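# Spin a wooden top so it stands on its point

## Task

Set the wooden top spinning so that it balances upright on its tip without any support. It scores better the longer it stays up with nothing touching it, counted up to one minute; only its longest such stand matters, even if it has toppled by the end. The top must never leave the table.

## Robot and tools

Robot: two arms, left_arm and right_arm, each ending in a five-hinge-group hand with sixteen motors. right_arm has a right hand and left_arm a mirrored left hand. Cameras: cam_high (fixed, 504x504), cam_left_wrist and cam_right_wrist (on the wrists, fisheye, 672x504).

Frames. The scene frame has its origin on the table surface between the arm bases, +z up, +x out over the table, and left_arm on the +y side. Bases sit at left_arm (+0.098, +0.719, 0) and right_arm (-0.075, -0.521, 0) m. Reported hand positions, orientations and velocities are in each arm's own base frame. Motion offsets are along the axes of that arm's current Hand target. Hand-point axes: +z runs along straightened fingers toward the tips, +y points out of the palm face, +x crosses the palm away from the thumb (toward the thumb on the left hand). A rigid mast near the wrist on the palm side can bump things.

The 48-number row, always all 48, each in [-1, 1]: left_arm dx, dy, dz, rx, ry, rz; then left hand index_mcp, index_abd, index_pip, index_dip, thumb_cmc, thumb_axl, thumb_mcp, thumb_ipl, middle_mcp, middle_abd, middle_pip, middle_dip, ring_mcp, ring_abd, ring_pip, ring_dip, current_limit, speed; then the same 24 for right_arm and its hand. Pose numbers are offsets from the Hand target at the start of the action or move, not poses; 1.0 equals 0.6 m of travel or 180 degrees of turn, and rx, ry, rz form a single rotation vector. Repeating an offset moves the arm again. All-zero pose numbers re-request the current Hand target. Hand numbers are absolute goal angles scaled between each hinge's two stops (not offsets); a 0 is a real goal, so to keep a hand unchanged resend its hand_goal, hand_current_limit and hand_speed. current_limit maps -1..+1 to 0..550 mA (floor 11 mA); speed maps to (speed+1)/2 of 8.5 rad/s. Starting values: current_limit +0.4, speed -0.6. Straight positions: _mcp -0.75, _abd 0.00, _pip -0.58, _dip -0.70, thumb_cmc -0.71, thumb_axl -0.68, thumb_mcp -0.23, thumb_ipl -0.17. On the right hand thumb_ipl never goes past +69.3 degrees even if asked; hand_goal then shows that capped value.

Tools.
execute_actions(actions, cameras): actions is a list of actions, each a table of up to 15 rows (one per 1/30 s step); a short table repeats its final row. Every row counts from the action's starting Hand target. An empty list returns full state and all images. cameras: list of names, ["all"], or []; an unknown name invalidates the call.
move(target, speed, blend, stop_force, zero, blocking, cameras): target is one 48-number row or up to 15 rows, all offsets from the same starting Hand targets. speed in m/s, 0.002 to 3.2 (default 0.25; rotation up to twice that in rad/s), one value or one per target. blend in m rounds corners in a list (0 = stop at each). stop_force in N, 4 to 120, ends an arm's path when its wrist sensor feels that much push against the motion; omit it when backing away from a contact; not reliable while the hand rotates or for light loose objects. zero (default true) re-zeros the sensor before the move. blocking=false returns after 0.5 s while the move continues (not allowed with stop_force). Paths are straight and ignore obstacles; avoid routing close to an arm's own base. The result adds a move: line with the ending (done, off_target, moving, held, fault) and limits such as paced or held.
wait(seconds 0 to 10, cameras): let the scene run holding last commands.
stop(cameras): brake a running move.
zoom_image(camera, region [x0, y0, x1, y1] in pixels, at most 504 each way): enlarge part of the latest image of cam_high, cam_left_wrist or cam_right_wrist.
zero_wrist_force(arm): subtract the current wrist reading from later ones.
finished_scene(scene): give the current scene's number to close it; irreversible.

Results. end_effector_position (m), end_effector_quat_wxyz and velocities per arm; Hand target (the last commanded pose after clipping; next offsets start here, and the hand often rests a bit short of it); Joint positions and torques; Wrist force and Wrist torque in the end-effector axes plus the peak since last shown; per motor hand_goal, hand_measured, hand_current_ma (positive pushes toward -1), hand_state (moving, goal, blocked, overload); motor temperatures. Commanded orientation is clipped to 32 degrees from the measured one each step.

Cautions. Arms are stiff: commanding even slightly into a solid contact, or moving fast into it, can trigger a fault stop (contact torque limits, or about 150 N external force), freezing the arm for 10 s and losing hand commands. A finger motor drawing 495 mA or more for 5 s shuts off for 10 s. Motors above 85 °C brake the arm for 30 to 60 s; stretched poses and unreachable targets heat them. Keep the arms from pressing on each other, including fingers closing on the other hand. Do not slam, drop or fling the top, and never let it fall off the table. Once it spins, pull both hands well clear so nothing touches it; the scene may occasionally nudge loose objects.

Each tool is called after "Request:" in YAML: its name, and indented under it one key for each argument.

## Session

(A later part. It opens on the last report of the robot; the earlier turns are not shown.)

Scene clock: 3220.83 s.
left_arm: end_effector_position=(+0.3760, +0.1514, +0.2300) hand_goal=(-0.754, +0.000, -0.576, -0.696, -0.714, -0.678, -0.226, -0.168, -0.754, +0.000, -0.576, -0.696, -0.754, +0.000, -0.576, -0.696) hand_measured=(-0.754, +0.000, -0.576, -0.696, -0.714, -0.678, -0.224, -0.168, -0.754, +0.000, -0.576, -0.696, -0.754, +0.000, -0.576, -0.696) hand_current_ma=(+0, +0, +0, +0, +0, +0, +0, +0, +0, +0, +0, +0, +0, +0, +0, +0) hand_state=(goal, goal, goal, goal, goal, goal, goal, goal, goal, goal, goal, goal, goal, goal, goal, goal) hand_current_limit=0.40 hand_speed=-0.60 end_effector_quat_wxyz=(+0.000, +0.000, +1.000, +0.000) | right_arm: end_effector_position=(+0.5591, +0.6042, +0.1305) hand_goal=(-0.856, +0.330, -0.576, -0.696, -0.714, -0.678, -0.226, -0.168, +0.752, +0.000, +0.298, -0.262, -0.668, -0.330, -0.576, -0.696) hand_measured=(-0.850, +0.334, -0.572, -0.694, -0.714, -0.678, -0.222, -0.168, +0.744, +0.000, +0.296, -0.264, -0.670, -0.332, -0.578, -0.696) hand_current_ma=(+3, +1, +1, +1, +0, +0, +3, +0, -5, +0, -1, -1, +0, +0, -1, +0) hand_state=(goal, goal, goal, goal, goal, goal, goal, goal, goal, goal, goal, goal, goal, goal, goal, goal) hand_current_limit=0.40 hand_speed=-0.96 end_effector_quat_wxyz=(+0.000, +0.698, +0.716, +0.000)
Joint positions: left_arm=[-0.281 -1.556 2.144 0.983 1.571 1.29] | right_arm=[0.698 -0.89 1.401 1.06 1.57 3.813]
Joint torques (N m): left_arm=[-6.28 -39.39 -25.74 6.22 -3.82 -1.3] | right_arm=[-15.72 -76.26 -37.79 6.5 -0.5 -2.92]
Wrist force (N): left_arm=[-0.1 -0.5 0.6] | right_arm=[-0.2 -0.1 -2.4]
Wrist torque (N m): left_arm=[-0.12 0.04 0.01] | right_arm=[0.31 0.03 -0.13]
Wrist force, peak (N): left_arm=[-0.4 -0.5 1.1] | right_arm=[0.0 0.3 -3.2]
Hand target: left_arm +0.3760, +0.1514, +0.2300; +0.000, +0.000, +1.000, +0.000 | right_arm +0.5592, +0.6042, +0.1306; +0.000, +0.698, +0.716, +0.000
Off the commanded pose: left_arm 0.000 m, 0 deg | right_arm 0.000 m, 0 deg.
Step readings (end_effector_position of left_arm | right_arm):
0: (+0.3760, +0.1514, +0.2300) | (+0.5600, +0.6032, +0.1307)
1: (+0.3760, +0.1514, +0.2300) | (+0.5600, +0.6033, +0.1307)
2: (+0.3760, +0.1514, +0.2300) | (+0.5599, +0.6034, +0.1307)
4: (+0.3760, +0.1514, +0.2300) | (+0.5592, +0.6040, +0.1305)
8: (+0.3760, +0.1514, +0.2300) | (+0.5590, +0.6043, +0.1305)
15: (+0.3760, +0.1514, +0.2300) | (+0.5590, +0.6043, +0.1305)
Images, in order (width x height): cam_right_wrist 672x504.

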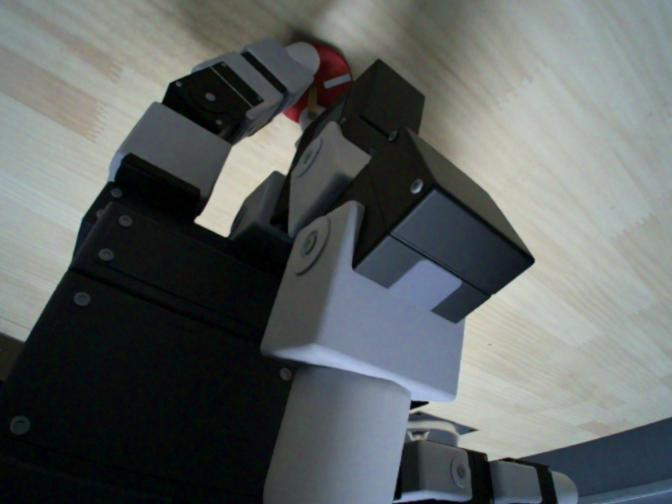

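Request:
execute_actions:
  actions:
    - [[0,0,0,0,0,0,-0.754,0,-0.576,-0.696,-0.714,-0.678,-0.226,-0.168,-0.754,0,-0.576,-0.696,-0.754,0,-0.576,-0.696,0.4,-0.6,0.001,-0.0004,0,0,0,0,-0.855,0.325,-0.576,-0.696,-0.714,-0.678,-0.226,-0.168,0.753,0,0.299,-0.261,-0.668,-0.335,-0.576,-0.696,0.4,-0.98],[0,0,0,0,0,0,-0.754,0,-0.576,-0.696,-0.714,-0.678,-0.226,-0.168,-0.754,0,-0.576,-0.696,-0.754,0,-0.576,-0.696,0.4,-0.6,0.002,-0.0006,0,0,0,0,-0.855,0.32,-0.576,-0.696,-0.714,-0.678,-0.226,-0.168,0.753,0,0.299,-0.261,-0.668,-0.342,-0.576,-0.696,0.4,-0.98],[0,0,0,0,0,0,-0.754,0,-0.576,-0.696,-0.714,-0.678,-0.226,-0.168,-0.754,0,-0.576,-0.696,-0.754,0,-0.576,-0.696,0.4,-0.6,0.003,-0.0008,0,0,0,0,-0.855,0.318,-0.576,-0.696,-0.714,-0.678,-0.226,-0.168,0.753,0,0.299,-0.261,-0.668,-0.344,-0.576,-0.696,0.4,-0.98]]
  cameras: ["cam_right_wrist"]

Request:
zoom_image:
  camera: "cam_right_wrist"
  region: [290, 70, 340, 120]

Request:
zoom_image:
  camera: "cam_right_wrist"
  region: [265, 30, 365, 130]

Scene clock: 3240.57 s.
left_arm: end_effector_position=(+0.3760, +0.1514, +0.2300) hand_goal=(-0.754, +0.000, -0.576, -0.696, -0.714, -0.678, -0.226, -0.168, -0.754, +0.000, -0.576, -0.696, -0.754, +0.000, -0.576, -0.696) hand_measured=(-0.754, +0.000, -0.576, -0.696, -0.714, -0.678, -0.224, -0.168, -0.754, +0.000, -0.576, -0.696, -0.754, +0.000, -0.576, -0.696) hand_current_ma=(+0, +0, +0, +0, +0, +0, +0, +0, +0, +0, +0, +0, +0, +0, +0, +0) hand_state=(goal, goal, goal, goal, goal, goal, goal, goal, goal, goal, goal, goal, goal, goal, goal, goal) hand_current_limit=0.40 hand_speed=-0.60 end_effector_quat_wxyz=(+0.000, +0.000, +1.000, +0.000) | right_arm: end_effector_position=(+0.5586, +0.6060, +0.1306) hand_goal=(-0.856, +0.318, -0.576, -0.696, -0.714, -0.678, -0.226, -0.168, +0.752, +0.000, +0.298, -0.262, -0.668, -0.344, -0.576, -0.696) hand_measured=(-0.852, +0.324, -0.574, -0.694, -0.714, -0.678, -0.222, -0.168, +0.744, +0.000, +0.296, -0.264, -0.670, -0.338, -0.578, -0.696) hand_current_ma=(+1, +2, +1, +1, +0, +0, +3, +0, -5, +0, -1, -1, +0, +2, -1, +0) hand_state=(goal, goal, goal, goal, goal, goal, goal, goal, goal, goal, goal, goal, goal, goal, goal, goal) hand_current_limit=0.40 hand_speed=-0.98 end_effector_quat_wxyz=(+0.000, +0.698, +0.716, +0.000)
Joint positions: left_arm=[-0.281 -1.556 2.144 0.983 1.571 1.29] | right_arm=[0.7 -0.888 1.398 1.061 1.57 3.816]
Joint torques (N m): left_arm=[-2.15 -42.26 -26.09 6.41 -3.79 -1.14] | right_arm=[12.3 -66.58 -22.72 0.64 -0.45 -2.02]
Wrist force (N): left_arm=[0.2 -0.5 0.8] | right_arm=[0.0 0.6 -2.7]
Wrist torque (N m): left_arm=[-0.14 0.02 0.03] | right_arm=[0.40 0.02 -0.10]
Wrist force, peak (N): left_arm=[-0.6 -0.7 0.8] | right_arm=[0.0 0.5 -2.8]
Hand target: left_arm +0.3760, +0.1514, +0.2300; +0.000, +0.000, +1.000, +0.000 | right_arm +0.5586, +0.6060, +0.1306; +0.000, +0.698, +0.716, +0.000
Off the commanded pose: left_arm 0.000 m, 0 deg | right_arm 0.000 m, 0 deg.
Step readings (end_effector_position of left_arm | right_arm):
0: (+0.3760, +0.1514, +0.2300) | (+0.5592, +0.6042, +0.1306)
1: (+0.3760, +0.1514, +0.2300) | (+0.5592, +0.6042, +0.1306)
2: (+0.3760, +0.1514, +0.2300) | (+0.5592, +0.6043, +0.1307)
4: (+0.3760, +0.1514, +0.2300) | (+0.5590, +0.6052, +0.1308)
8: (+0.3760, +0.1514, +0.2300) | (+0.5587, +0.6060, +0.1307)
15: (+0.3760, +0.1514, +0.2300) | (+0.5587, +0.6060, +0.1307)
Images, in order (width x height): cam_right_wrist 672x504.

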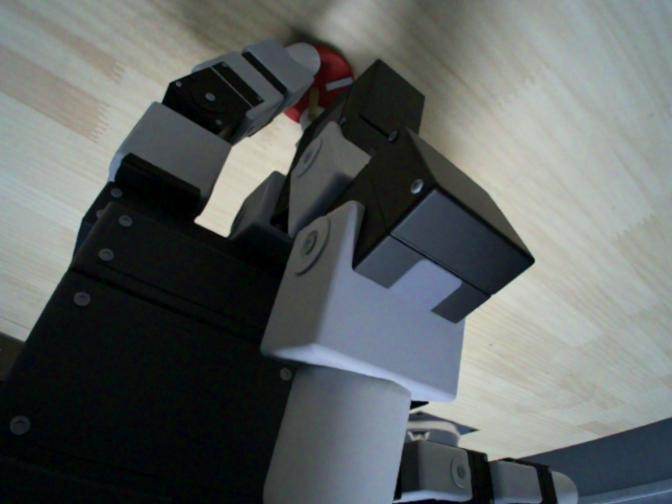

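Scaled by 10.080 from the camera's 672x504 image, which has a finer 960x720 frame.

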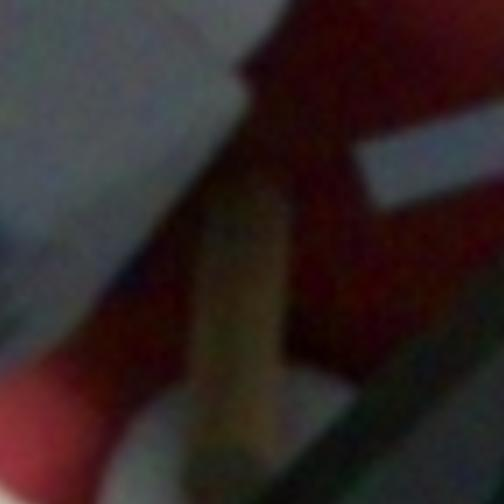

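Scaled by 5.040 from the camera's 672x504 image, which has a finer 960x720 frame.

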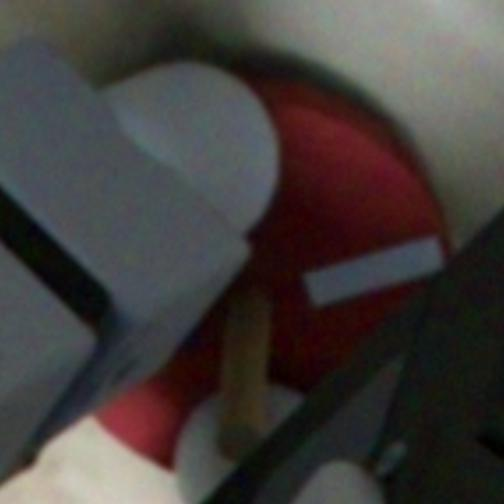

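Request:
move:
  target: [0,0,0,0,0,0,-0.754,0,-0.576,-0.696,-0.714,-0.678,-0.226,-0.168,-0.754,0,-0.576,-0.696,-0.754,0,-0.576,-0.696,0.4,-0.6,0.0115,0.006,0.0021,0.0088,-0.0167,0,-0.855,0.318,-0.576,-0.696,-0.714,-0.678,-0.226,-0.168,0.753,0,0.299,-0.261,-0.668,-0.344,-0.576,-0.696,0.4,-0.98]
  speed: 0.01
  cameras: ["cam_right_wrist"]

Request:
zoom_image:
  camera: "cam_right_wrist"
  region: [290, 70, 340, 120]

Request:
zoom_image:
  camera: "cam_right_wrist"
  region: [265, 30, 365, 130]

Scene clock: 3280.57 s.
left_arm: end_effector_position=(+0.3760, +0.1514, +0.2300) hand_goal=(-0.754, +0.000, -0.576, -0.696, -0.714, -0.678, -0.226, -0.168, -0.754, +0.000, -0.576, -0.696, -0.754, +0.000, -0.576, -0.696) hand_measured=(-0.754, +0.000, -0.576, -0.696, -0.714, -0.678, -0.224, -0.168, -0.754, +0.000, -0.576, -0.696, -0.754, +0.000, -0.576, -0.696) hand_current_ma=(+0, +0, +0, +0, +0, +0, +0, +0, +0, +0, +0, +0, +0, +0, +0, +0) hand_state=(goal, goal, goal, goal, goal, goal, goal, goal, goal, goal, goal, goal, goal, goal, goal, goal) hand_current_limit=0.40 hand_speed=-0.60 end_effector_quat_wxyz=(+0.000, +0.000, +1.000, +0.000) | right_arm: end_effector_position=(+0.5621, +0.6130, +0.1293) hand_goal=(-0.856, +0.318, -0.576, -0.696, -0.714, -0.678, -0.226, -0.168, +0.752, +0.000, +0.298, -0.262, -0.668, -0.344, -0.576, -0.696) hand_measured=(-0.854, +0.324, -0.574, -0.694, -0.714, -0.678, -0.222, -0.168, +0.744, +0.000, +0.296, -0.264, -0.668, -0.340, -0.578, -0.696) hand_current_ma=(+1, +3, +1, +1, +0, +0, +3, +0, -5, +0, -1, -1, +0, +1, +0, +0) hand_state=(goal, goal, goal, goal, goal, goal, goal, goal, goal, goal, goal, goal, goal, goal, goal, goal) hand_current_limit=0.40 hand_speed=-0.98 end_effector_quat_wxyz=(+0.009, +0.698, +0.716, -0.028)
Joint positions: left_arm=[-0.281 -1.556 2.144 0.983 1.571 1.29] | right_arm=[0.712 -0.85 1.343 1.132 1.593 3.828]
Joint torques (N m): left_arm=[-3.14 -41.1 -25.52 5.99 -3.76 -1.32] | right_arm=[17.91 -87.1 -26.14 2.3 1.17 3.23]
Wrist force (N): left_arm=[-0.2 -0.6 0.7] | right_arm=[0.4 0.3 -2.1]
Wrist torque (N m): left_arm=[-0.14 0.07 0.00] | right_arm=[0.31 -0.02 -0.05]
Wrist force, peak (N): left_arm=[-0.5 -0.7 1.0] | right_arm=[-0.7 0.1 -3.7]
Hand target: left_arm +0.3760, +0.1514, +0.2300; +0.000, +0.000, +1.000, +0.000 | right_arm +0.5620, +0.6130, +0.1293; +0.009, +0.698, +0.716, -0.028
Off the commanded pose: left_arm 0.000 m, 0 deg | right_arm 0.000 m, 0 deg.
move: done
Images, in order (width x height): cam_right_wrist 672x504.

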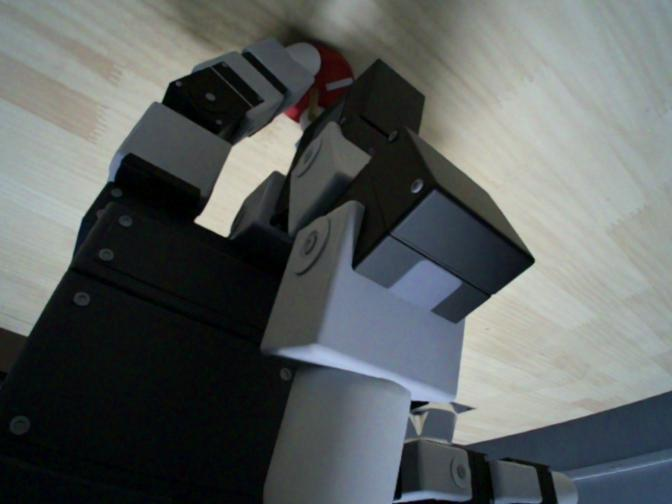

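Scaled by 10.080 from the camera's 672x504 image, which has a finer 960x720 frame.

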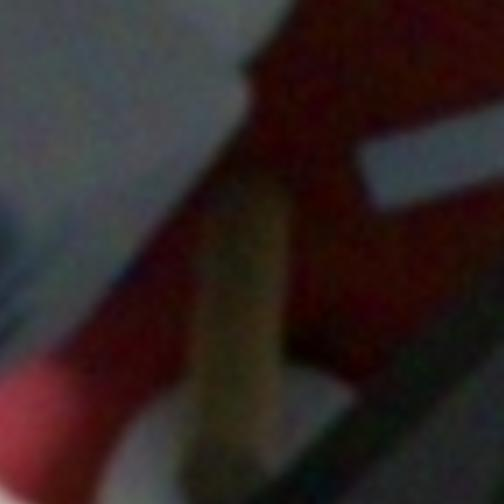

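Scaled by 5.040 from the camera's 672x504 image, which has a finer 960x720 frame.

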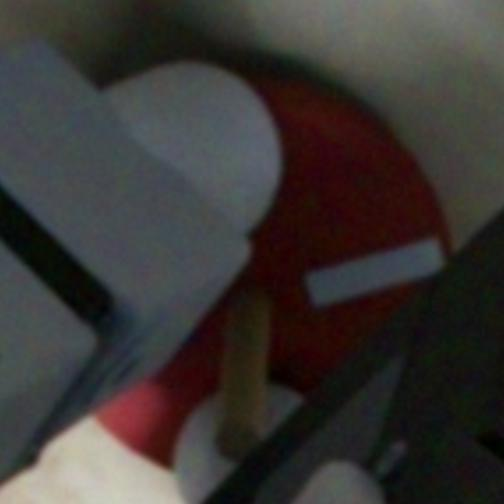

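Request:
execute_actions:
  actions:
    - [[0,0,0,0,0,0,-0.754,0,-0.576,-0.696,-0.714,-0.678,-0.226,-0.168,-0.754,0,-0.576,-0.696,-0.754,0,-0.576,-0.696,0.4,-0.6,0,0,0,0,0,0,-0.45,0.295,-0.153,-0.392,-0.714,-0.678,-0.226,-0.168,0.753,0,0.299,-0.261,-1,-0.3,-1,-1,1,1],[0,0,0,0,0,0,-0.754,0,-0.576,-0.696,-0.714,-0.678,-0.226,-0.168,-0.754,0,-0.576,-0.696,-0.754,0,-0.576,-0.696,0.4,-0.6,0,0,0,0,0,0,-0.45,0.295,-0.153,-0.392,-0.714,-0.678,-0.226,-0.168,0.753,0,0.299,-0.261,-1,-0.3,-1,-1,1,1],[0,0,0,0,0,0,-0.754,0,-0.576,-0.696,-0.714,-0.678,-0.226,-0.168,-0.754,0,-0.576,-0.696,-0.754,0,-0.576,-0.696,0.4,-0.6,0,0,0,0,0,0,-0.45,0.295,-0.153,-0.392,-0.714,-0.678,-0.226,-0.168,0.753,0,0.299,-0.261,-1,-0.3,-1,-1,1,1],[0,0,0,0,0,0,-0.754,0,-0.576,-0.696,-0.714,-0.678,-0.226,-0.168,-0.754,0,-0.576,-0.696,-0.754,0,-0.576,-0.696,0.4,-0.6,0,0,0,0,0,0,-0.45,0.295,-0.153,-0.392,-0.714,-0.678,-0.226,-0.168,0.753,0,0.299,-0.261,-1,-0.3,-1,-1,1,1],[0,0,0,0,0,0,-0.754,0,-0.576,-0.696,-0.714,-0.678,-0.226,-0.168,-0.754,0,-0.576,-0.696,-0.754,0,-0.576,-0.696,0.4,-0.6,0,0,0,0,0,0,-0.45,0.22,-0.153,-0.392,-0.714,-0.678,-0.226,-0.168,0.753,0,0.299,-0.261,-1,-0.22,-1,-1,1,1],[0,0,0,0,0,0,-0.754,0,-0.576,-0.696,-0.714,-0.678,-0.226,-0.168,-0.754,0,-0.576,-0.696,-0.754,0,-0.576,-0.696,0.4,-0.6,-0.0016,-0.0008,-0.03,0,0,0,-0.45,0.22,-0.153,-0.392,-0.714,-0.678,-0.226,-0.168,0.753,0,0.299,-0.261,-1,-0.22,-1,-1,1,1],[0,0,0,0,0,0,-0.754,0,-0.576,-0.696,-0.714,-0.678,-0.226,-0.168,-0.754,0,-0.576,-0.696,-0.754,0,-0.576,-0.696,0.4,-0.6,-0.0032,-0.0016,-0.06,0,0,0,-0.45,0.22,-0.153,-0.392,-0.714,-0.678,-0.226,-0.168,0.753,0,0.299,-0.261,-1,-0.22,-1,-1,1,1],[0,0,0,0,0,0,-0.754,0,-0.576,-0.696,-0.714,-0.678,-0.226,-0.168,-0.754,0,-0.576,-0.696,-0.754,0,-0.576,-0.696,0.4,-0.6,-0.0047,-0.0025,-0.09,0,0,0,-0.45,0.22,-0.153,-0.392,-0.714,-0.678,-0.226,-0.168,0.753,0,0.299,-0.261,-1,-0.22,-1,-1,1,1]]
  cameras: ["cam_right_wrist"]

Request:
zoom_image:
  camera: "cam_right_wrist"
  region: [260, 0, 370, 110]

Request:
wait:
  seconds: 2
  cameras: ["cam_right_wrist"]

Request:
zoom_image:
  camera: "cam_right_wrist"
  region: [260, 0, 370, 110]

Request:
wait:
  seconds: 3
  cameras: ["cam_right_wrist"]

Request:
zoom_image:
  camera: "cam_right_wrist"
  region: [260, 0, 370, 110]

Request:
wait:
  seconds: 4
  cameras: ["cam_right_wrist"]

Request:
zoom_image:
  camera: "cam_right_wrist"
  region: [260, 0, 370, 110]

Request:
wait:
  seconds: 4
  cameras: ["cam_right_wrist"]

Request:
zoom_image:
  camera: "cam_right_wrist"
  region: [260, 0, 370, 110]

Request:
wait:
  seconds: 4
  cameras: ["cam_right_wrist"]

Request:
zoom_image:
  camera: "cam_right_wrist"
  region: [260, 0, 370, 110]

Request:
wait:
  seconds: 4
  cameras: ["cam_right_wrist"]

Request:
zoom_image:
  camera: "cam_right_wrist"
  region: [260, 0, 370, 110]

Request:
wait:
  seconds: 4
  cameras: ["cam_right_wrist"]

Request:
zoom_image:
  camera: "cam_right_wrist"
  region: [260, 0, 370, 110]

Request:
wait:
  seconds: 4
  cameras: ["cam_right_wrist"]

Request:
zoom_image:
  camera: "cam_right_wrist"
  region: [260, 0, 370, 110]

Scene clock: 3308.83 s.
left_arm: end_effector_position=(+0.3760, +0.1514, +0.2300) hand_goal=(-0.754, +0.000, -0.576, -0.696, -0.714, -0.678, -0.226, -0.168, -0.754, +0.000, -0.576, -0.696, -0.754, +0.000, -0.576, -0.696) hand_measured=(-0.754, +0.000, -0.576, -0.696, -0.714, -0.678, -0.224, -0.168, -0.754, +0.000, -0.576, -0.696, -0.754, +0.000, -0.576, -0.696) hand_current_ma=(+0, +0, +0, +0, +0, +0, +0, +0, +0, +0, +0, +0, +0, +0, +0, +0) hand_state=(goal, goal, goal, goal, goal, goal, goal, goal, goal, goal, goal, goal, goal, goal, goal, goal) hand_current_limit=0.40 hand_speed=-0.60 end_effector_quat_wxyz=(+0.000, +0.000, +1.000, +0.000) | right_arm: end_effector_position=(+0.5621, +0.6129, +0.1832) hand_goal=(-0.450, +0.220, -0.154, -0.392, -0.714, -0.678, -0.226, -0.168, +0.752, +0.000, +0.298, -0.262, -1.000, -0.220, -1.000, -1.000) hand_measured=(-0.456, +0.222, -0.158, -0.396, -0.714, -0.678, -0.222, -0.168, +0.744, +0.000, +0.296, -0.264, -0.992, -0.222, -0.994, -0.996) hand_current_ma=(-2, +0, -2, -1, +0, +0, +3, +0, -5, +0, -1, -1, +5, +0, +2, +1) hand_state=(goal, goal, goal, goal, goal, goal, goal, goal, goal, goal, goal, goal, goal, goal, goal, goal) hand_current_limit=1.00 hand_speed=1.00 end_effector_quat_wxyz=(+0.009, +0.698, +0.716, -0.028) end_effector_velocity=(+0.000, +0.000, +0.002) end_effector_angular_velocity=(-0.001, +0.002, +0.000)
Joint positions: left_arm=[-0.281 -1.556 2.144 0.983 1.571 1.29] | right_arm=[0.711 -0.89 1.309 1.206 1.593 3.828]
Joint velocities: left_arm=[within noise] | right_arm=[0 -0.001 -0.002 0.006 0 0]
Joint torques (N m): left_arm=[-2.76 -39.86 -26.57 6.09 -3.61 -1.34] | right_arm=[-15.97 -98.78 -40.11 6.66 -0.69 0.18]
Wrist force (N): left_arm=[-0.5 -0.5 0.6] | right_arm=[-0.4 0.4 -1.1]
Wrist torque (N m): left_arm=[-0.13 0.10 -0.02] | right_arm=[0.27 0.05 -0.11]
Wrist force, peak (N): left_arm=[-0.5 -0.4 1.1] | right_arm=[-0.8 -1.1 -12.8]
Hand target: left_arm +0.3760, +0.1514, +0.2300; +0.000, +0.000, +1.000, +0.000 | right_arm +0.5621, +0.6130, +0.1834; +0.009, +0.698, +0.716, -0.028
Off the commanded pose: left_arm 0.000 m, 0 deg | right_arm 0.000 m, 0 deg.
Step readings (end_effector_position of left_arm | right_arm):
0: (+0.3760, +0.1514, +0.2300) | (+0.5620, +0.6130, +0.1293)
1: (+0.3760, +0.1514, +0.2300) | (+0.5620, +0.6130, +0.1293)
2: (+0.3760, +0.1514, +0.2300) | (+0.5620, +0.6130, +0.1294)
4: (+0.3760, +0.1514, +0.2300) | (+0.5620, +0.6130, +0.1294)
8: (+0.3760, +0.1514, +0.2300) | (+0.5619, +0.6128, +0.1464)
15: (+0.3760, +0.1514, +0.2300) | (+0.5621, +0.6130, +0.1847)
Images, in order (width x height): cam_right_wrist 672x504.

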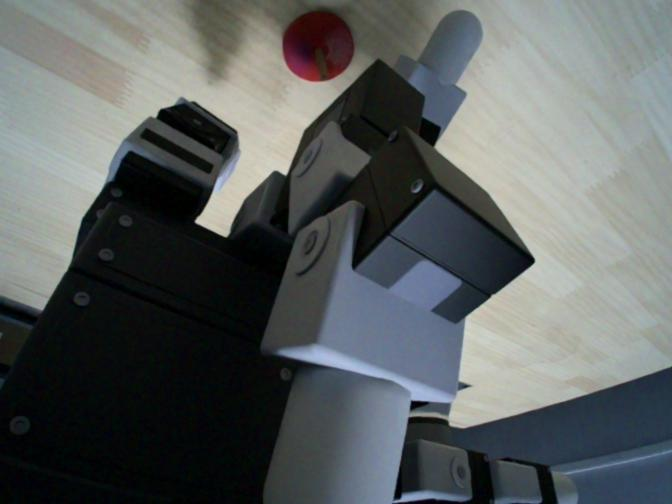

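Scaled by 4.582 from the camera's 672x504 image, which has a finer 960x720 frame.

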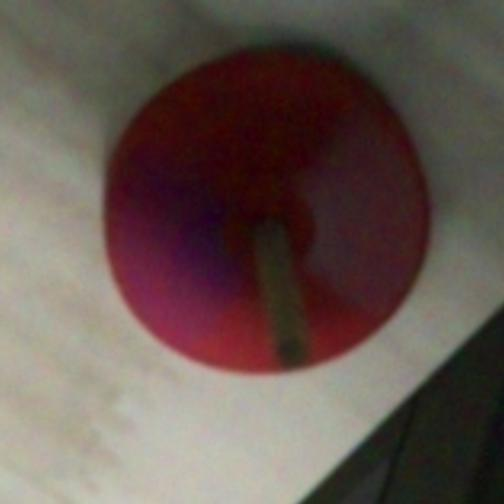

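Scene clock: 3310.83 s.
left_arm: end_effector_position=(+0.3760, +0.1514, +0.2300) hand_goal=(-0.754, +0.000, -0.576, -0.696, -0.714, -0.678, -0.226, -0.168, -0.754, +0.000, -0.576, -0.696, -0.754, +0.000, -0.576, -0.696) hand_measured=(-0.754, +0.000, -0.576, -0.696, -0.714, -0.678, -0.224, -0.168, -0.754, +0.000, -0.576, -0.696, -0.754, +0.000, -0.576, -0.696) hand_current_ma=(+0, +0, +0, +0, +0, +0, +0, +0, +0, +0, +0, +0, +0, +0, +0, +0) hand_state=(goal, goal, goal, goal, goal, goal, goal, goal, goal, goal, goal, goal, goal, goal, goal, goal) hand_current_limit=0.40 hand_speed=-0.60 end_effector_quat_wxyz=(+0.000, +0.000, +1.000, +0.000) | right_arm: end_effector_position=(+0.5621, +0.6129, +0.1834) hand_goal=(-0.450, +0.220, -0.154, -0.392, -0.714, -0.678, -0.226, -0.168, +0.752, +0.000, +0.298, -0.262, -1.000, -0.220, -1.000, -1.000) hand_measured=(-0.456, +0.222, -0.158, -0.396, -0.714, -0.678, -0.222, -0.168, +0.744, +0.000, +0.296, -0.264, -0.992, -0.222, -0.994, -0.996) hand_current_ma=(-2, +0, -2, -1, +0, +0, +3, +0, -5, +0, -1, -1, +5, +0, +2, +1) hand_state=(goal, goal, goal, goal, goal, goal, goal, goal, goal, goal, goal, goal, goal, goal, goal, goal) hand_current_limit=1.00 hand_speed=1.00 end_effector_quat_wxyz=(+0.009, +0.698, +0.716, -0.028)
Joint positions: left_arm=[-0.281 -1.556 2.144 0.983 1.571 1.29] | right_arm=[0.711 -0.89 1.309 1.206 1.593 3.828]
Joint torques (N m): left_arm=[-0.47 -39.58 -26.79 6.52 -3.71 -1.49] | right_arm=[-15.16 -98.48 -39.91 6.71 -0.75 2.63]
Wrist force (N): left_arm=[-0.4 -0.6 0.8] | right_arm=[0.0 0.5 -1.1]
Wrist torque (N m): left_arm=[-0.14 0.10 -0.02] | right_arm=[0.29 0.01 -0.08]
Wrist force, peak (N): left_arm=[-0.3 -0.6 0.9] | right_arm=[-0.3 0.6 -1.5]
Hand target: left_arm +0.3760, +0.1514, +0.2300; +0.000, +0.000, +1.000, +0.000 | right_arm +0.5621, +0.6130, +0.1834; +0.009, +0.698, +0.716, -0.028
Off the commanded pose: left_arm 0.000 m, 0 deg | right_arm 0.000 m, 0 deg.
wait: 2.00 s; at rest by 0.17 s
Images, in order (width x height): cam_right_wrist 672x504.

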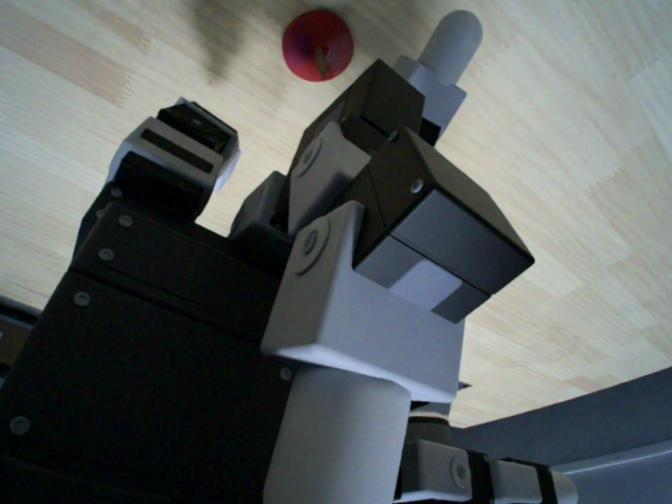

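Scaled by 4.582 from the camera's 672x504 image, which has a finer 960x720 frame.

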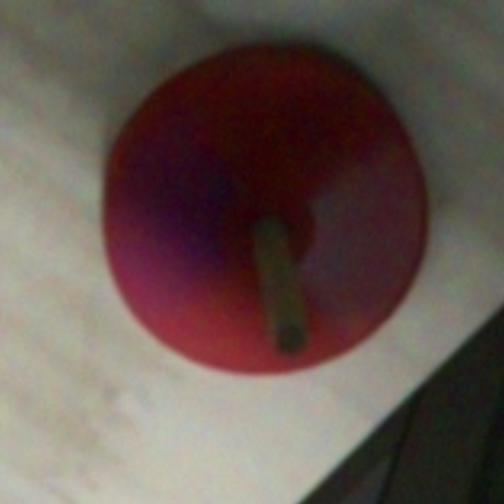

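Scene clock: 3313.83 s.
left_arm: end_effector_position=(+0.3760, +0.1514, +0.2300) hand_goal=(-0.754, +0.000, -0.576, -0.696, -0.714, -0.678, -0.226, -0.168, -0.754, +0.000, -0.576, -0.696, -0.754, +0.000, -0.576, -0.696) hand_measured=(-0.754, +0.000, -0.576, -0.696, -0.714, -0.678, -0.224, -0.168, -0.754, +0.000, -0.576, -0.696, -0.754, +0.000, -0.576, -0.696) hand_current_ma=(+0, +0, +0, +0, +0, +0, +0, +0, +0, +0, +0, +0, +0, +0, +0, +0) hand_state=(goal, goal, goal, goal, goal, goal, goal, goal, goal, goal, goal, goal, goal, goal, goal, goal) hand_current_limit=0.40 hand_speed=-0.60 end_effector_quat_wxyz=(+0.000, +0.000, +1.000, +0.000) | right_arm: end_effector_position=(+0.5621, +0.6129, +0.1834) hand_goal=(-0.450, +0.220, -0.154, -0.392, -0.714, -0.678, -0.226, -0.168, +0.752, +0.000, +0.298, -0.262, -1.000, -0.220, -1.000, -1.000) hand_measured=(-0.456, +0.222, -0.158, -0.396, -0.714, -0.678, -0.222, -0.168, +0.744, +0.000, +0.296, -0.264, -0.992, -0.222, -0.994, -0.996) hand_current_ma=(-2, +0, -2, -1, +0, +0, +3, +0, -5, +0, -1, -1, +5, +0, +2, +1) hand_state=(goal, goal, goal, goal, goal, goal, goal, goal, goal, goal, goal, goal, goal, goal, goal, goal) hand_current_limit=1.00 hand_speed=1.00 end_effector_quat_wxyz=(+0.009, +0.698, +0.716, -0.028)
Joint positions: left_arm=[-0.281 -1.556 2.144 0.983 1.571 1.29] | right_arm=[0.711 -0.89 1.309 1.206 1.593 3.828]
Joint torques (N m): left_arm=[-5.09 -35.87 -26.28 6 -3.67 -1.21] | right_arm=[-13.76 -98.54 -39.82 6.83 -0.35 2.91]
Wrist force (N): left_arm=[-0.4 -0.5 0.7] | right_arm=[0.0 0.5 -0.9]
Wrist torque (N m): left_arm=[-0.13 0.09 -0.01] | right_arm=[0.26 -0.01 -0.07]
Wrist force, peak (N): left_arm=[-0.3 -0.7 0.9] | right_arm=[-0.4 0.3 -1.5]
Hand target: left_arm +0.3760, +0.1514, +0.2300; +0.000, +0.000, +1.000, +0.000 | right_arm +0.5621, +0.6130, +0.1834; +0.009, +0.698, +0.716, -0.028
Off the commanded pose: left_arm 0.000 m, 0 deg | right_arm 0.000 m, 0 deg.
wait: 3.00 s; at rest by 0.17 s
Images, in order (width x height): cam_right_wrist 672x504.

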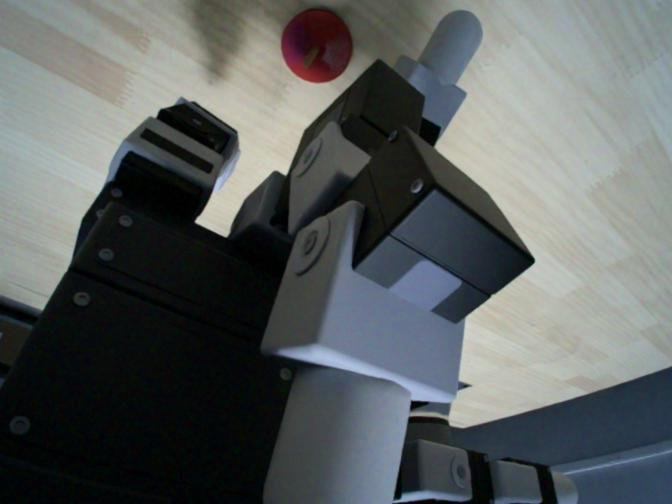

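Scaled by 4.582 from the camera's 672x504 image, which has a finer 960x720 frame.

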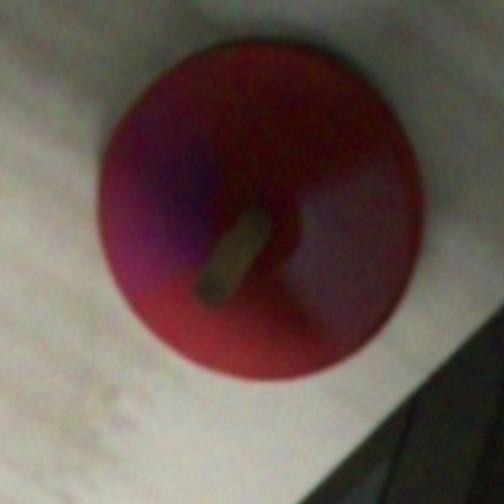

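Scene clock: 3317.83 s.
left_arm: end_effector_position=(+0.3760, +0.1514, +0.2300) hand_goal=(-0.754, +0.000, -0.576, -0.696, -0.714, -0.678, -0.226, -0.168, -0.754, +0.000, -0.576, -0.696, -0.754, +0.000, -0.576, -0.696) hand_measured=(-0.754, +0.000, -0.576, -0.696, -0.714, -0.678, -0.224, -0.168, -0.754, +0.000, -0.576, -0.696, -0.754, +0.000, -0.576, -0.696) hand_current_ma=(+0, +0, +0, +0, +0, +0, +0, +0, +0, +0, +0, +0, +0, +0, +0, +0) hand_state=(goal, goal, goal, goal, goal, goal, goal, goal, goal, goal, goal, goal, goal, goal, goal, goal) hand_current_limit=0.40 hand_speed=-0.60 end_effector_quat_wxyz=(+0.000, +0.000, +1.000, +0.000) | right_arm: end_effector_position=(+0.5621, +0.6129, +0.1834) hand_goal=(-0.450, +0.220, -0.154, -0.392, -0.714, -0.678, -0.226, -0.168, +0.752, +0.000, +0.298, -0.262, -1.000, -0.220, -1.000, -1.000) hand_measured=(-0.456, +0.222, -0.158, -0.396, -0.714, -0.678, -0.222, -0.168, +0.744, +0.000, +0.296, -0.264, -0.992, -0.222, -0.994, -0.996) hand_current_ma=(-2, +0, -2, -1, +0, +0, +3, +0, -5, +0, -1, -1, +5, +0, +2, +1) hand_state=(goal, goal, goal, goal, goal, goal, goal, goal, goal, goal, goal, goal, goal, goal, goal, goal) hand_current_limit=1.00 hand_speed=1.00 end_effector_quat_wxyz=(+0.009, +0.698, +0.716, -0.028)
Joint positions: left_arm=[-0.281 -1.556 2.144 0.983 1.571 1.29] | right_arm=[0.711 -0.89 1.309 1.206 1.593 3.828]
Joint torques (N m): left_arm=[-1.67 -38.75 -25.87 6.47 -4.09 -1.1] | right_arm=[-14.94 -99.9 -39.53 6.81 0.05 2.8]
Wrist force (N): left_arm=[-0.3 -0.3 0.7] | right_arm=[0.2 0.4 -0.8]
Wrist torque (N m): left_arm=[-0.11 0.07 0.00] | right_arm=[0.25 -0.04 -0.05]
Wrist force, peak (N): left_arm=[-0.5 -0.5 1.0] | right_arm=[-0.4 0.8 -1.5]
Hand target: left_arm +0.3760, +0.1514, +0.2300; +0.000, +0.000, +1.000, +0.000 | right_arm +0.5621, +0.6130, +0.1834; +0.009, +0.698, +0.716, -0.028
Off the commanded pose: left_arm 0.000 m, 0 deg | right_arm 0.000 m, 0 deg.
wait: 4.00 s; at rest by 0.17 s
Images, in order (width x height): cam_right_wrist 672x504.

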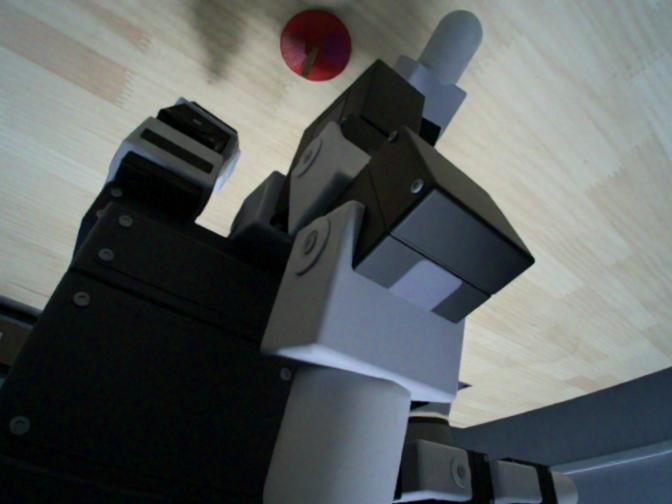

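Scaled by 4.582 from the camera's 672x504 image, which has a finer 960x720 frame.

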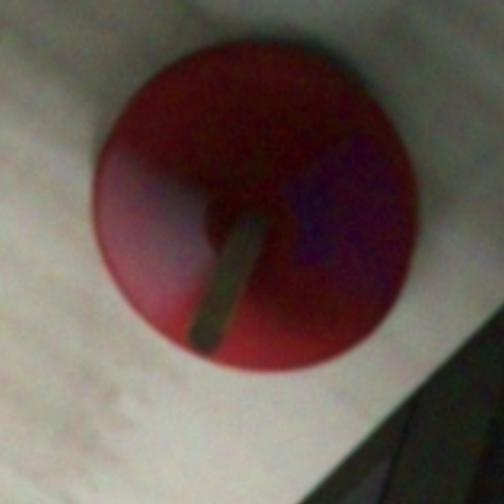

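Scene clock: 3321.83 s.
left_arm: end_effector_position=(+0.3760, +0.1514, +0.2300) hand_goal=(-0.754, +0.000, -0.576, -0.696, -0.714, -0.678, -0.226, -0.168, -0.754, +0.000, -0.576, -0.696, -0.754, +0.000, -0.576, -0.696) hand_measured=(-0.754, +0.000, -0.576, -0.696, -0.714, -0.678, -0.224, -0.168, -0.754, +0.000, -0.576, -0.696, -0.754, +0.000, -0.576, -0.696) hand_current_ma=(+0, +0, +0, +0, +0, +0, +0, +0, +0, +0, +0, +0, +0, +0, +0, +0) hand_state=(goal, goal, goal, goal, goal, goal, goal, goal, goal, goal, goal, goal, goal, goal, goal, goal) hand_current_limit=0.40 hand_speed=-0.60 end_effector_quat_wxyz=(+0.000, +0.000, +1.000, +0.000) | right_arm: end_effector_position=(+0.5621, +0.6129, +0.1834) hand_goal=(-0.450, +0.220, -0.154, -0.392, -0.714, -0.678, -0.226, -0.168, +0.752, +0.000, +0.298, -0.262, -1.000, -0.220, -1.000, -1.000) hand_measured=(-0.456, +0.222, -0.158, -0.396, -0.714, -0.678, -0.222, -0.168, +0.744, +0.000, +0.296, -0.264, -0.992, -0.222, -0.994, -0.996) hand_current_ma=(-2, +0, -2, -1, +0, +0, +3, +0, -5, +0, -1, -1, +5, +0, +2, +1) hand_state=(goal, goal, goal, goal, goal, goal, goal, goal, goal, goal, goal, goal, goal, goal, goal, goal) hand_current_limit=1.00 hand_speed=1.00 end_effector_quat_wxyz=(+0.009, +0.698, +0.716, -0.028)
Joint positions: left_arm=[-0.281 -1.556 2.144 0.983 1.571 1.29] | right_arm=[0.711 -0.89 1.309 1.206 1.593 3.828]
Joint torques (N m): left_arm=[-4.24 -37.3 -26.78 6.27 -3.97 -1.4] | right_arm=[-16.1 -99.32 -39.74 6.62 0.03 2.78]
Wrist force (N): left_arm=[-0.1 -0.3 0.9] | right_arm=[-0.2 0.4 -0.4]
Wrist torque (N m): left_arm=[-0.12 0.05 0.01] | right_arm=[0.22 0.01 -0.08]
Wrist force, peak (N): left_arm=[-0.4 -0.5 1.1] | right_arm=[-0.4 0.4 -1.7]
Hand target: left_arm +0.3760, +0.1514, +0.2300; +0.000, +0.000, +1.000, +0.000 | right_arm +0.5621, +0.6130, +0.1834; +0.009, +0.698, +0.716, -0.028
Off the commanded pose: left_arm 0.000 m, 0 deg | right_arm 0.000 m, 0 deg.
wait: 4.00 s; at rest by 0.17 s
Images, in order (width x height): cam_right_wrist 672x504.

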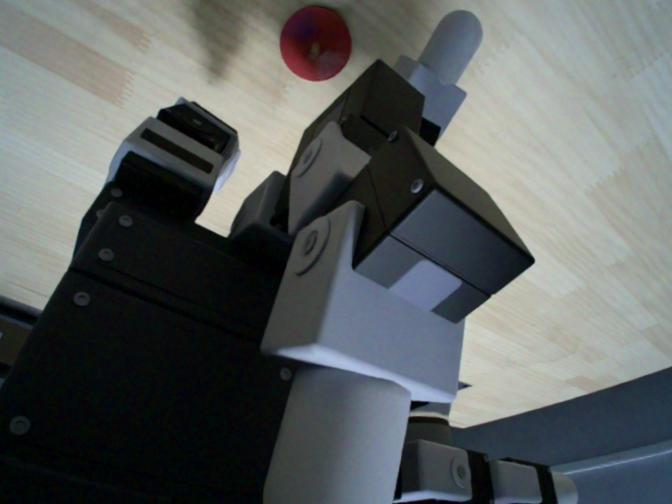

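Scaled by 4.582 from the camera's 672x504 image, which has a finer 960x720 frame.

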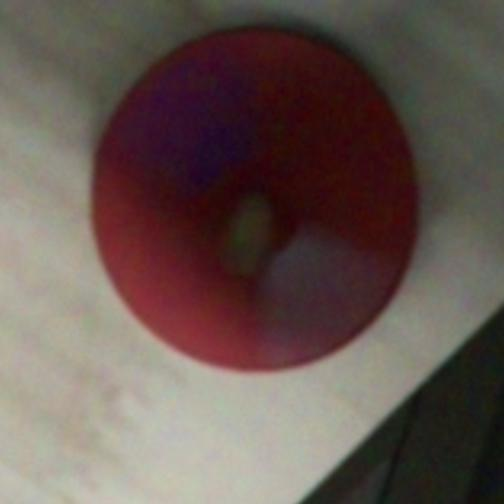

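Scene clock: 3325.83 s.
left_arm: end_effector_position=(+0.3760, +0.1514, +0.2300) hand_goal=(-0.754, +0.000, -0.576, -0.696, -0.714, -0.678, -0.226, -0.168, -0.754, +0.000, -0.576, -0.696, -0.754, +0.000, -0.576, -0.696) hand_measured=(-0.754, +0.000, -0.576, -0.696, -0.714, -0.678, -0.224, -0.168, -0.754, +0.000, -0.576, -0.696, -0.754, +0.000, -0.576, -0.696) hand_current_ma=(+0, +0, +0, +0, +0, +0, +0, +0, +0, +0, +0, +0, +0, +0, +0, +0) hand_state=(goal, goal, goal, goal, goal, goal, goal, goal, goal, goal, goal, goal, goal, goal, goal, goal) hand_current_limit=0.40 hand_speed=-0.60 end_effector_quat_wxyz=(+0.000, +0.000, +1.000, +0.000) | right_arm: end_effector_position=(+0.5621, +0.6129, +0.1834) hand_goal=(-0.450, +0.220, -0.154, -0.392, -0.714, -0.678, -0.226, -0.168, +0.752, +0.000, +0.298, -0.262, -1.000, -0.220, -1.000, -1.000) hand_measured=(-0.456, +0.222, -0.158, -0.396, -0.714, -0.678, -0.222, -0.168, +0.744, +0.000, +0.296, -0.264, -0.992, -0.222, -0.994, -0.996) hand_current_ma=(-2, +0, -2, -1, +0, +0, +3, +0, -5, +0, -1, -1, +5, +0, +2, +1) hand_state=(goal, goal, goal, goal, goal, goal, goal, goal, goal, goal, goal, goal, goal, goal, goal, goal) hand_current_limit=1.00 hand_speed=1.00 end_effector_quat_wxyz=(+0.009, +0.698, +0.716, -0.028)
Joint positions: left_arm=[-0.281 -1.556 2.144 0.983 1.571 1.29] | right_arm=[0.711 -0.89 1.309 1.206 1.593 3.828]
Joint torques (N m): left_arm=[-5.05 -38.94 -26.25 6.24 -3.76 -0.98] | right_arm=[-15.18 -98.15 -39.73 6.64 0.34 2.57]
Wrist force (N): left_arm=[-0.4 -0.5 0.6] | right_arm=[-0.1 0.3 -1.0]
Wrist torque (N m): left_arm=[-0.12 0.09 -0.01] | right_arm=[0.26 0.02 -0.09]
Wrist force, peak (N): left_arm=[-0.5 -0.8 0.9] | right_arm=[-0.1 0.0 -1.8]
Hand target: left_arm +0.3760, +0.1514, +0.2300; +0.000, +0.000, +1.000, +0.000 | right_arm +0.5621, +0.6130, +0.1834; +0.009, +0.698, +0.716, -0.028
Off the commanded pose: left_arm 0.000 m, 0 deg | right_arm 0.000 m, 0 deg.
wait: 4.00 s; at rest by 0.17 s
Images, in order (width x height): cam_right_wrist 672x504.

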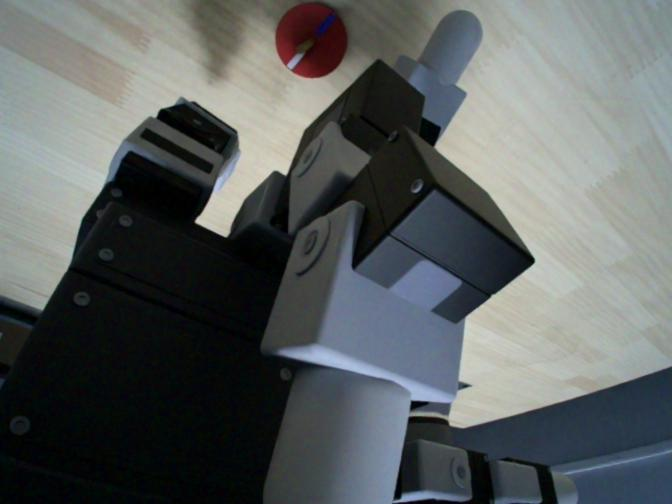

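Scaled by 4.582 from the camera's 672x504 image, which has a finer 960x720 frame.

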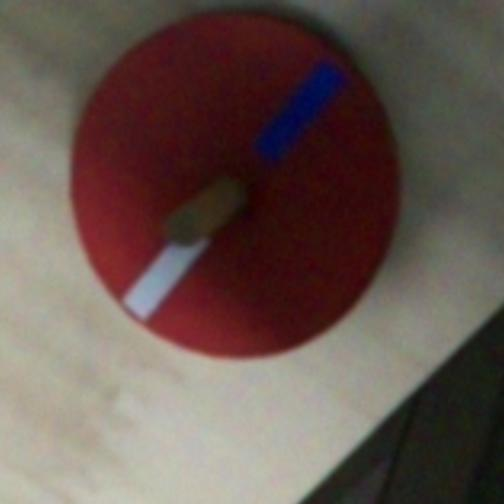

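Scene clock: 3329.83 s.
left_arm: end_effector_position=(+0.3760, +0.1514, +0.2300) hand_goal=(-0.754, +0.000, -0.576, -0.696, -0.714, -0.678, -0.226, -0.168, -0.754, +0.000, -0.576, -0.696, -0.754, +0.000, -0.576, -0.696) hand_measured=(-0.754, +0.000, -0.576, -0.696, -0.714, -0.678, -0.224, -0.168, -0.754, +0.000, -0.576, -0.696, -0.754, +0.000, -0.576, -0.696) hand_current_ma=(+0, +0, +0, +0, +0, +0, +0, +0, +0, +0, +0, +0, +0, +0, +0, +0) hand_state=(goal, goal, goal, goal, goal, goal, goal, goal, goal, goal, goal, goal, goal, goal, goal, goal) hand_current_limit=0.40 hand_speed=-0.60 end_effector_quat_wxyz=(+0.000, +0.000, +1.000, +0.000) | right_arm: end_effector_position=(+0.5621, +0.6129, +0.1834) hand_goal=(-0.450, +0.220, -0.154, -0.392, -0.714, -0.678, -0.226, -0.168, +0.752, +0.000, +0.298, -0.262, -1.000, -0.220, -1.000, -1.000) hand_measured=(-0.456, +0.222, -0.158, -0.396, -0.714, -0.678, -0.222, -0.168, +0.744, +0.000, +0.296, -0.264, -0.992, -0.222, -0.994, -0.996) hand_current_ma=(-2, +0, -2, -1, +0, +0, +3, +0, -5, +0, -1, -1, +5, +0, +2, +1) hand_state=(goal, goal, goal, goal, goal, goal, goal, goal, goal, goal, goal, goal, goal, goal, goal, goal) hand_current_limit=1.00 hand_speed=1.00 end_effector_quat_wxyz=(+0.009, +0.698, +0.716, -0.028)
Joint positions: left_arm=[-0.281 -1.556 2.144 0.983 1.571 1.29] | right_arm=[0.711 -0.89 1.309 1.206 1.593 3.828]
Joint torques (N m): left_arm=[-3.56 -38.26 -25.31 6.34 -3.99 -1.17] | right_arm=[-14.94 -98.3 -39.43 6.68 0.66 2.73]
Wrist force (N): left_arm=[-0.3 -0.4 0.7] | right_arm=[-0.1 0.2 -1.1]
Wrist torque (N m): left_arm=[-0.12 0.07 -0.01] | right_arm=[0.26 0.02 -0.08]
Wrist force, peak (N): left_arm=[-0.4 -0.5 1.0] | right_arm=[-0.2 0.6 -1.5]
Hand target: left_arm +0.3760, +0.1514, +0.2300; +0.000, +0.000, +1.000, +0.000 | right_arm +0.5621, +0.6130, +0.1834; +0.009, +0.698, +0.716, -0.028
Off the commanded pose: left_arm 0.000 m, 0 deg | right_arm 0.000 m, 0 deg.
wait: 4.00 s; at rest by 0.17 s
Images, in order (width x height): cam_right_wrist 672x504.

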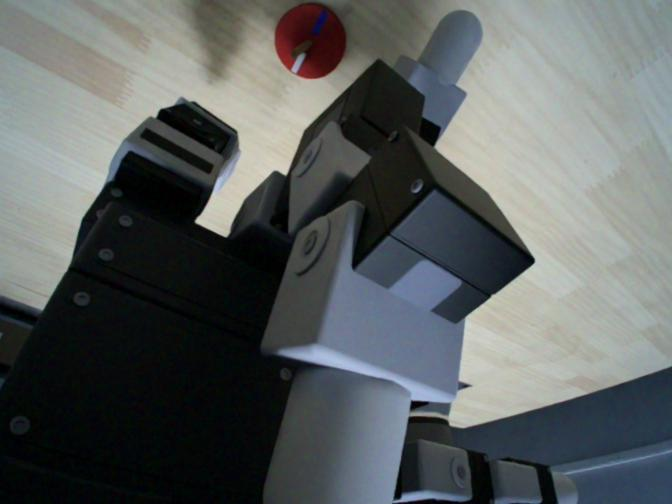

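Scaled by 4.582 from the camera's 672x504 image, which has a finer 960x720 frame.

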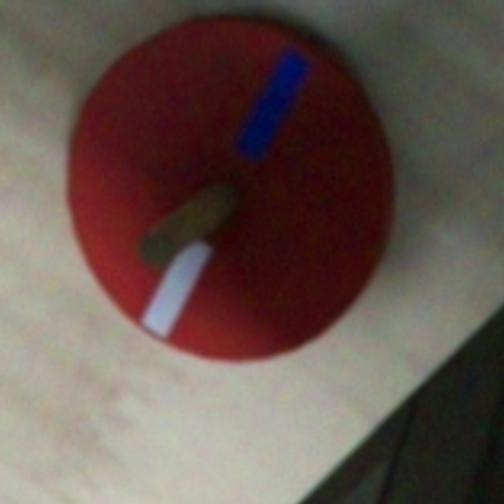

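Scene clock: 3333.83 s.
left_arm: end_effector_position=(+0.3760, +0.1514, +0.2300) hand_goal=(-0.754, +0.000, -0.576, -0.696, -0.714, -0.678, -0.226, -0.168, -0.754, +0.000, -0.576, -0.696, -0.754, +0.000, -0.576, -0.696) hand_measured=(-0.754, +0.000, -0.576, -0.696, -0.714, -0.678, -0.224, -0.168, -0.754, +0.000, -0.576, -0.696, -0.754, +0.000, -0.576, -0.696) hand_current_ma=(+0, +0, +0, +0, +0, +0, +0, +0, +0, +0, +0, +0, +0, +0, +0, +0) hand_state=(goal, goal, goal, goal, goal, goal, goal, goal, goal, goal, goal, goal, goal, goal, goal, goal) hand_current_limit=0.40 hand_speed=-0.60 end_effector_quat_wxyz=(+0.000, +0.000, +1.000, +0.000) | right_arm: end_effector_position=(+0.5621, +0.6129, +0.1834) hand_goal=(-0.450, +0.220, -0.154, -0.392, -0.714, -0.678, -0.226, -0.168, +0.752, +0.000, +0.298, -0.262, -1.000, -0.220, -1.000, -1.000) hand_measured=(-0.456, +0.222, -0.158, -0.396, -0.714, -0.678, -0.222, -0.168, +0.744, +0.000, +0.296, -0.264, -0.992, -0.222, -0.994, -0.996) hand_current_ma=(-2, +0, -2, -1, +0, +0, +3, +0, -5, +0, -1, -1, +5, +0, +2, +1) hand_state=(goal, goal, goal, goal, goal, goal, goal, goal, goal, goal, goal, goal, goal, goal, goal, goal) hand_current_limit=1.00 hand_speed=1.00 end_effector_quat_wxyz=(+0.009, +0.698, +0.716, -0.028)
Joint positions: left_arm=[-0.281 -1.556 2.144 0.983 1.571 1.29] | right_arm=[0.711 -0.89 1.309 1.206 1.593 3.828]
Joint torques (N m): left_arm=[-4.87 -38.96 -26.16 6.35 -3.96 -0.97] | right_arm=[-15.64 -97.51 -39.76 6.72 0.68 2.54]
Wrist force (N): left_arm=[-0.4 -0.4 0.7] | right_arm=[0.0 0.6 -1.1]
Wrist torque (N m): left_arm=[-0.12 0.09 -0.01] | right_arm=[0.29 -0.01 -0.06]
Wrist force, peak (N): left_arm=[-0.4 -0.6 1.0] | right_arm=[-0.3 0.6 -1.5]
Hand target: left_arm +0.3760, +0.1514, +0.2300; +0.000, +0.000, +1.000, +0.000 | right_arm +0.5621, +0.6130, +0.1834; +0.009, +0.698, +0.716, -0.028
Off the commanded pose: left_arm 0.000 m, 0 deg | right_arm 0.000 m, 0 deg.
wait: 4.00 s; at rest by 0.17 s
Images, in order (width x height): cam_right_wrist 672x504.

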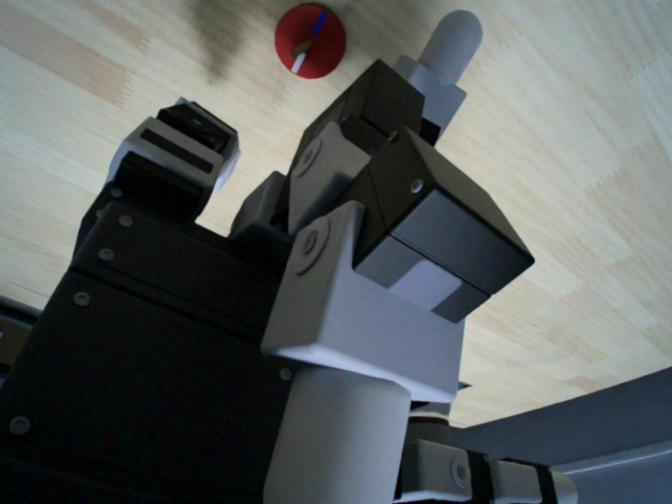

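Scaled by 4.582 from the camera's 672x504 image, which has a finer 960x720 frame.

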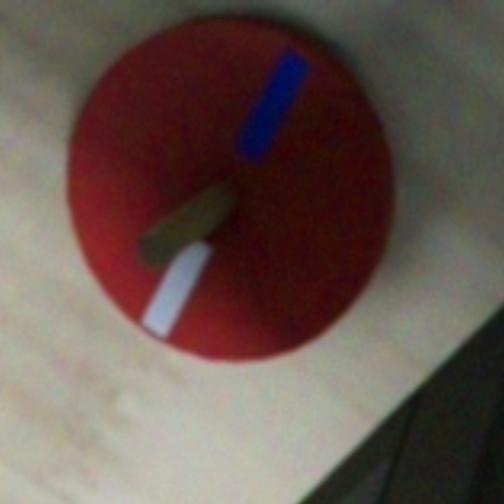

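Scene clock: 3337.83 s.
left_arm: end_effector_position=(+0.3760, +0.1514, +0.2300) hand_goal=(-0.754, +0.000, -0.576, -0.696, -0.714, -0.678, -0.226, -0.168, -0.754, +0.000, -0.576, -0.696, -0.754, +0.000, -0.576, -0.696) hand_measured=(-0.754, +0.000, -0.576, -0.696, -0.714, -0.678, -0.224, -0.168, -0.754, +0.000, -0.576, -0.696, -0.754, +0.000, -0.576, -0.696) hand_current_ma=(+0, +0, +0, +0, +0, +0, +0, +0, +0, +0, +0, +0, +0, +0, +0, +0) hand_state=(goal, goal, goal, goal, goal, goal, goal, goal, goal, goal, goal, goal, goal, goal, goal, goal) hand_current_limit=0.40 hand_speed=-0.60 end_effector_quat_wxyz=(+0.000, +0.000, +1.000, +0.000) | right_arm: end_effector_position=(+0.5621, +0.6129, +0.1834) hand_goal=(-0.450, +0.220, -0.154, -0.392, -0.714, -0.678, -0.226, -0.168, +0.752, +0.000, +0.298, -0.262, -1.000, -0.220, -1.000, -1.000) hand_measured=(-0.456, +0.222, -0.158, -0.396, -0.714, -0.678, -0.222, -0.168, +0.744, +0.000, +0.296, -0.264, -0.992, -0.222, -0.994, -0.996) hand_current_ma=(-2, +0, -2, -1, +0, +0, +3, +0, -5, +0, -1, -1, +5, +0, +2, +1) hand_state=(goal, goal, goal, goal, goal, goal, goal, goal, goal, goal, goal, goal, goal, goal, goal, goal) hand_current_limit=1.00 hand_speed=1.00 end_effector_quat_wxyz=(+0.009, +0.698, +0.716, -0.028)
Joint positions: left_arm=[-0.281 -1.556 2.144 0.983 1.571 1.29] | right_arm=[0.711 -0.89 1.309 1.206 1.593 3.828]
Joint torques (N m): left_arm=[-4.01 -37.85 -26.12 6.23 -3.47 -1.44] | right_arm=[-15.63 -97.54 -39.35 6.59 0.68 2.4]
Wrist force (N): left_arm=[-0.3 -0.5 0.6] | right_arm=[-0.3 0.5 -1.1]
Wrist torque (N m): left_arm=[-0.12 0.07 0.00] | right_arm=[0.29 0.03 -0.09]
Wrist force, peak (N): left_arm=[-0.4 -0.7 0.9] | right_arm=[-0.2 0.5 -1.4]
Hand target: left_arm +0.3760, +0.1514, +0.2300; +0.000, +0.000, +1.000, +0.000 | right_arm +0.5621, +0.6130, +0.1834; +0.009, +0.698, +0.716, -0.028
Off the commanded pose: left_arm 0.000 m, 0 deg | right_arm 0.000 m, 0 deg.
wait: 4.00 s; at rest by 0.17 s
Images, in order (width x height): cam_right_wrist 672x504.

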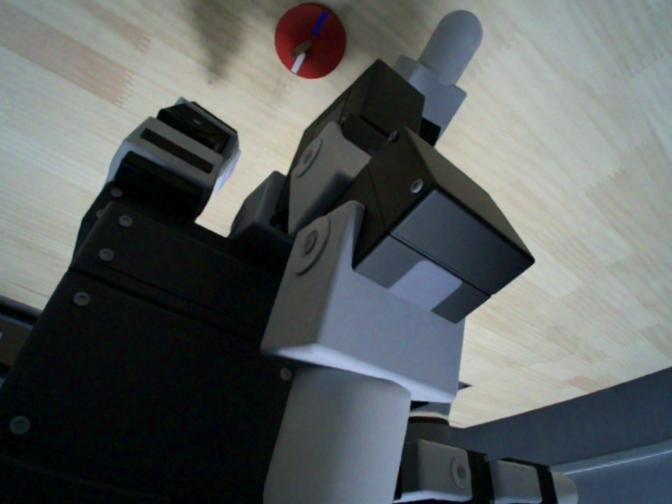

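Scaled by 4.582 from the camera's 672x504 image, which has a finer 960x720 frame.

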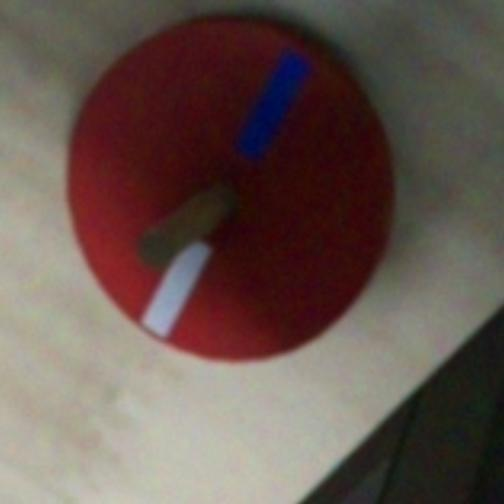

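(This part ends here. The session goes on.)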